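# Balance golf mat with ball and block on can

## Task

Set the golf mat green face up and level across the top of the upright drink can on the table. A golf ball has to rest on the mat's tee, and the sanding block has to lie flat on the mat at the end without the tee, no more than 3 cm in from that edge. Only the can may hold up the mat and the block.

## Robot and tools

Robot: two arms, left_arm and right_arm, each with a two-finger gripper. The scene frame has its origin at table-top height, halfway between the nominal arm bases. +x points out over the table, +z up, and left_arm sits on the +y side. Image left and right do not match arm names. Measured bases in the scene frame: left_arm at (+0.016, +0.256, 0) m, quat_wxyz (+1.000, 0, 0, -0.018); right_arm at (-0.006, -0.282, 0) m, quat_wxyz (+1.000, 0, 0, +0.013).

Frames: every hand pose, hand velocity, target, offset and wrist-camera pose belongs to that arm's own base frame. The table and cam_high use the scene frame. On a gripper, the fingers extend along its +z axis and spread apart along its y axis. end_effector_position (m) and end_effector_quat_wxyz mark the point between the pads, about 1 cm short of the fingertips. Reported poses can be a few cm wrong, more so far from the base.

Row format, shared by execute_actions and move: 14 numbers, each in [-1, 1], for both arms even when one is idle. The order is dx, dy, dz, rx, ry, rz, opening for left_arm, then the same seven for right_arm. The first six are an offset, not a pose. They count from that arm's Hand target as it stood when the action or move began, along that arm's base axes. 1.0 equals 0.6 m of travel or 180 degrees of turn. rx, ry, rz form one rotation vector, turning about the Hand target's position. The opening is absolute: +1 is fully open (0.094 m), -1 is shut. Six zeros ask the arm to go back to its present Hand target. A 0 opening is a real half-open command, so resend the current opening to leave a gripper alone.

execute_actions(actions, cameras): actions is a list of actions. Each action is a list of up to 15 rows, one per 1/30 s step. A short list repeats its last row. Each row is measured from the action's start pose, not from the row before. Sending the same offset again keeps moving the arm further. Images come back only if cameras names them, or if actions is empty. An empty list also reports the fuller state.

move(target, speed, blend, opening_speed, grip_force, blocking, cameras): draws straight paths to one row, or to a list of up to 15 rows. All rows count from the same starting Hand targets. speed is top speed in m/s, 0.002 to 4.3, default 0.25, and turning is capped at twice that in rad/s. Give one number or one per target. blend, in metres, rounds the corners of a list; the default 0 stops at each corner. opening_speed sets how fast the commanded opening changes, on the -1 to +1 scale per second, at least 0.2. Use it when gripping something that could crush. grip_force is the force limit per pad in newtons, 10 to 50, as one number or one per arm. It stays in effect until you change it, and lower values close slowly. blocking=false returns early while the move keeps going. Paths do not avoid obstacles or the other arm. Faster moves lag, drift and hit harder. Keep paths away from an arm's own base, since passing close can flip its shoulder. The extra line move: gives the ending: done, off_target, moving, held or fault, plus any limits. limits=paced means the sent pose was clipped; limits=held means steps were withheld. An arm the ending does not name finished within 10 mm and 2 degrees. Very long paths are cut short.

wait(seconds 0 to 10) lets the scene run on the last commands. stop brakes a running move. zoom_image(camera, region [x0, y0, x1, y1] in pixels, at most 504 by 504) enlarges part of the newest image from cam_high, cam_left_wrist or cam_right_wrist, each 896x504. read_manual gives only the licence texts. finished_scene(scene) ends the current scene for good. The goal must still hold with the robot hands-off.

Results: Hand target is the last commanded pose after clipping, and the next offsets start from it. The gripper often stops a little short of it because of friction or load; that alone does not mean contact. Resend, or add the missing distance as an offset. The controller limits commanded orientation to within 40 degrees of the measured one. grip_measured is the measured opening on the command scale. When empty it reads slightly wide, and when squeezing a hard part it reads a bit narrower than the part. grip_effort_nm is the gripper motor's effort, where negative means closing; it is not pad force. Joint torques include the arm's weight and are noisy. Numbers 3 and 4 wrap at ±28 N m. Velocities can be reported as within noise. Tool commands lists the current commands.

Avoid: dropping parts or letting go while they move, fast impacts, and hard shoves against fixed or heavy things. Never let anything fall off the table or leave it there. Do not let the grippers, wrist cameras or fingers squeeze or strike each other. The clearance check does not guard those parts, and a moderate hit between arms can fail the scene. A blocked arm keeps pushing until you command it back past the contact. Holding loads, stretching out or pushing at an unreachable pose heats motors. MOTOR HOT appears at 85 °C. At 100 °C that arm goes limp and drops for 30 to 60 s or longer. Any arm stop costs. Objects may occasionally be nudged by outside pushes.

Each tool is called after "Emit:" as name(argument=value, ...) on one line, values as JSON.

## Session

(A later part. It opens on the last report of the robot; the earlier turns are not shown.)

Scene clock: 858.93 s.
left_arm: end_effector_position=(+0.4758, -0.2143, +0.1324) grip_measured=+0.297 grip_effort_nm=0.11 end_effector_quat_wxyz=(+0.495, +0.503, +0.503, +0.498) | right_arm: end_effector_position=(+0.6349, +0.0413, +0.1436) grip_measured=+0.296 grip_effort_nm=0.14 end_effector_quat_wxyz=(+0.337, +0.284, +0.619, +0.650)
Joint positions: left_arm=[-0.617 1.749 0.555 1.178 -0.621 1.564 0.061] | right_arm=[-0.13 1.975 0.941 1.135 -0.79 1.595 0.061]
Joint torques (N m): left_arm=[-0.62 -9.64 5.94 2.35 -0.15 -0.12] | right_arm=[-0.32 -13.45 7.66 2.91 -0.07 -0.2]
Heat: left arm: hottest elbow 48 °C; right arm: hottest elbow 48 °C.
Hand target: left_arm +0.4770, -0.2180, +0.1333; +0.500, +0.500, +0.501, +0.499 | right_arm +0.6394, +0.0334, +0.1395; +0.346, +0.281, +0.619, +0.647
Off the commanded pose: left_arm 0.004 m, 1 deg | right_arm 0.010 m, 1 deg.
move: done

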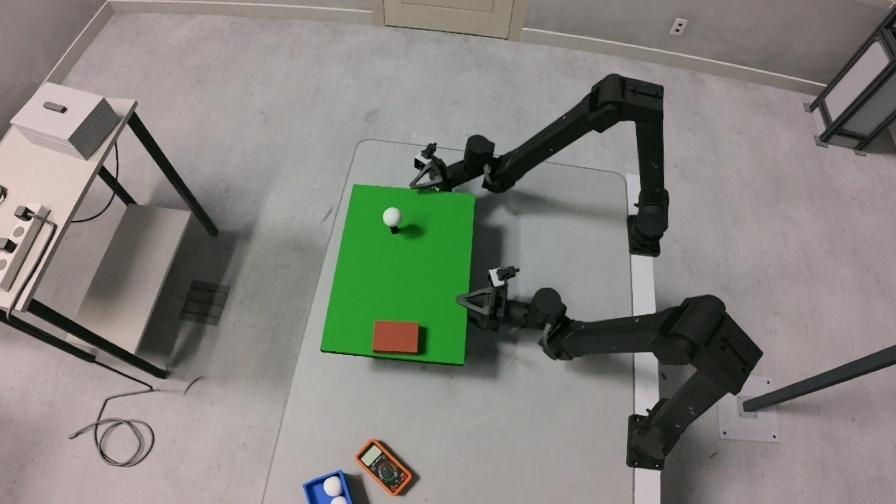

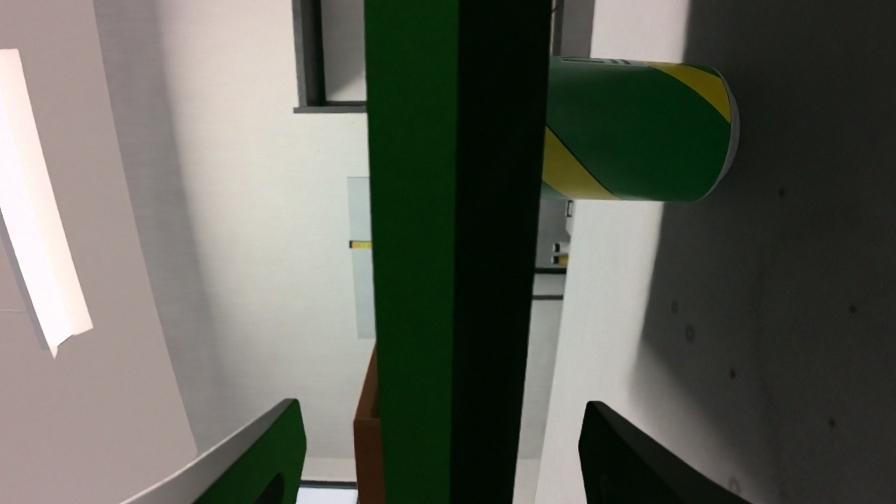

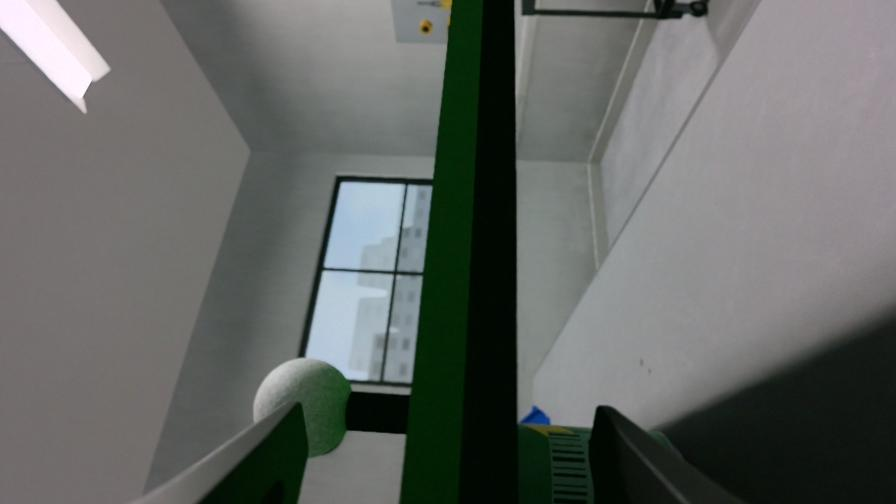

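Emit:
move(target=[-0.2,0.02,0,0,0,0,0.3,-0.16,-0.125,0,0,0,0,0.3], speed=0.12, cameras=["cam_high","cam_left_wrist","cam_right_wrist"])

Scene clock: 862.57 s.
left_arm: end_effector_position=(+0.3610, -0.2041, +0.1295) grip_measured=+0.298 grip_effort_nm=0.10 end_effector_quat_wxyz=(+0.492, +0.503, +0.504, +0.501) | right_arm: end_effector_position=(+0.5463, -0.0383, +0.1364) grip_measured=+0.297 grip_effort_nm=0.14 end_effector_quat_wxyz=(+0.345, +0.279, +0.622, +0.645)
Joint positions: left_arm=[-0.831 1.632 0.302 1.31 -0.84 1.564 0.061] | right_arm=[-0.338 1.904 0.738 1.295 -0.993 1.608 0.061]
Joint torques (N m): left_arm=[-1.03 -7.88 3.58 2.18 -0.2 -0.1] | right_arm=[-0.26 -13.68 4.83 2.7 -0.07 0.08]
Heat: left arm: hottest elbow 48 °C; right arm: hottest elbow 47 °C.
Hand target: left_arm +0.3569, -0.2060, +0.1333; +0.500, +0.500, +0.501, +0.499 | right_arm +0.5435, -0.0416, +0.1396; +0.346, +0.281, +0.619, +0.647
Off the commanded pose: left_arm 0.006 m, 1 deg | right_arm 0.005 m, 1 deg.
move: done

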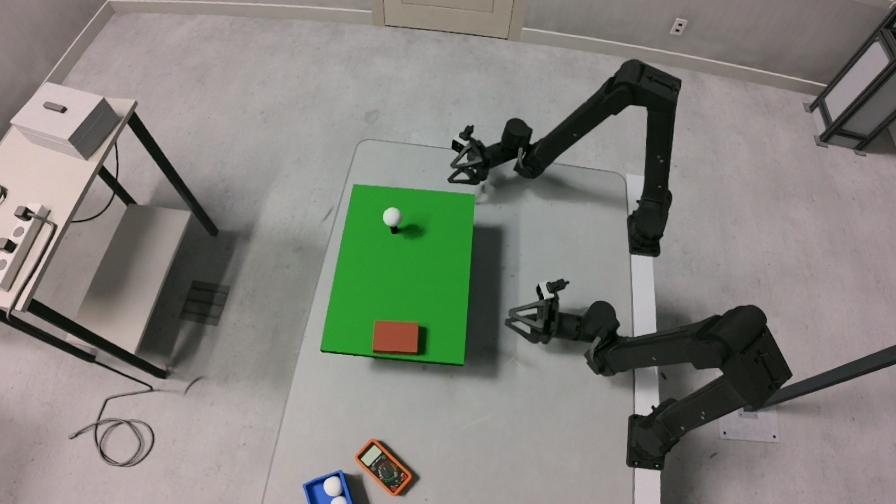

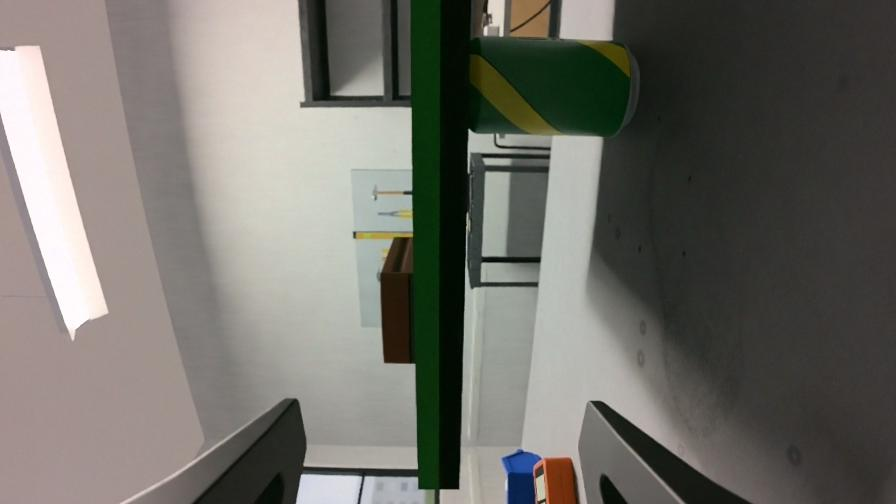

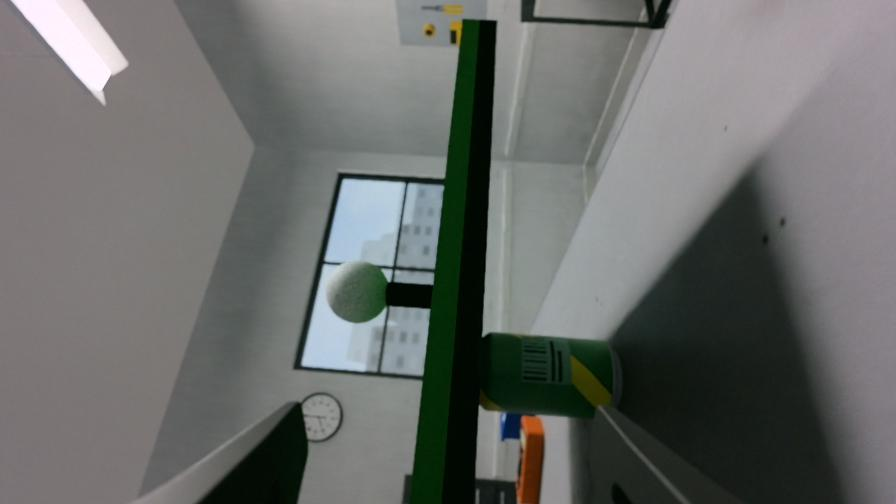

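Emit:
finished_scene(scene=1)

The scene is finished: the task was done.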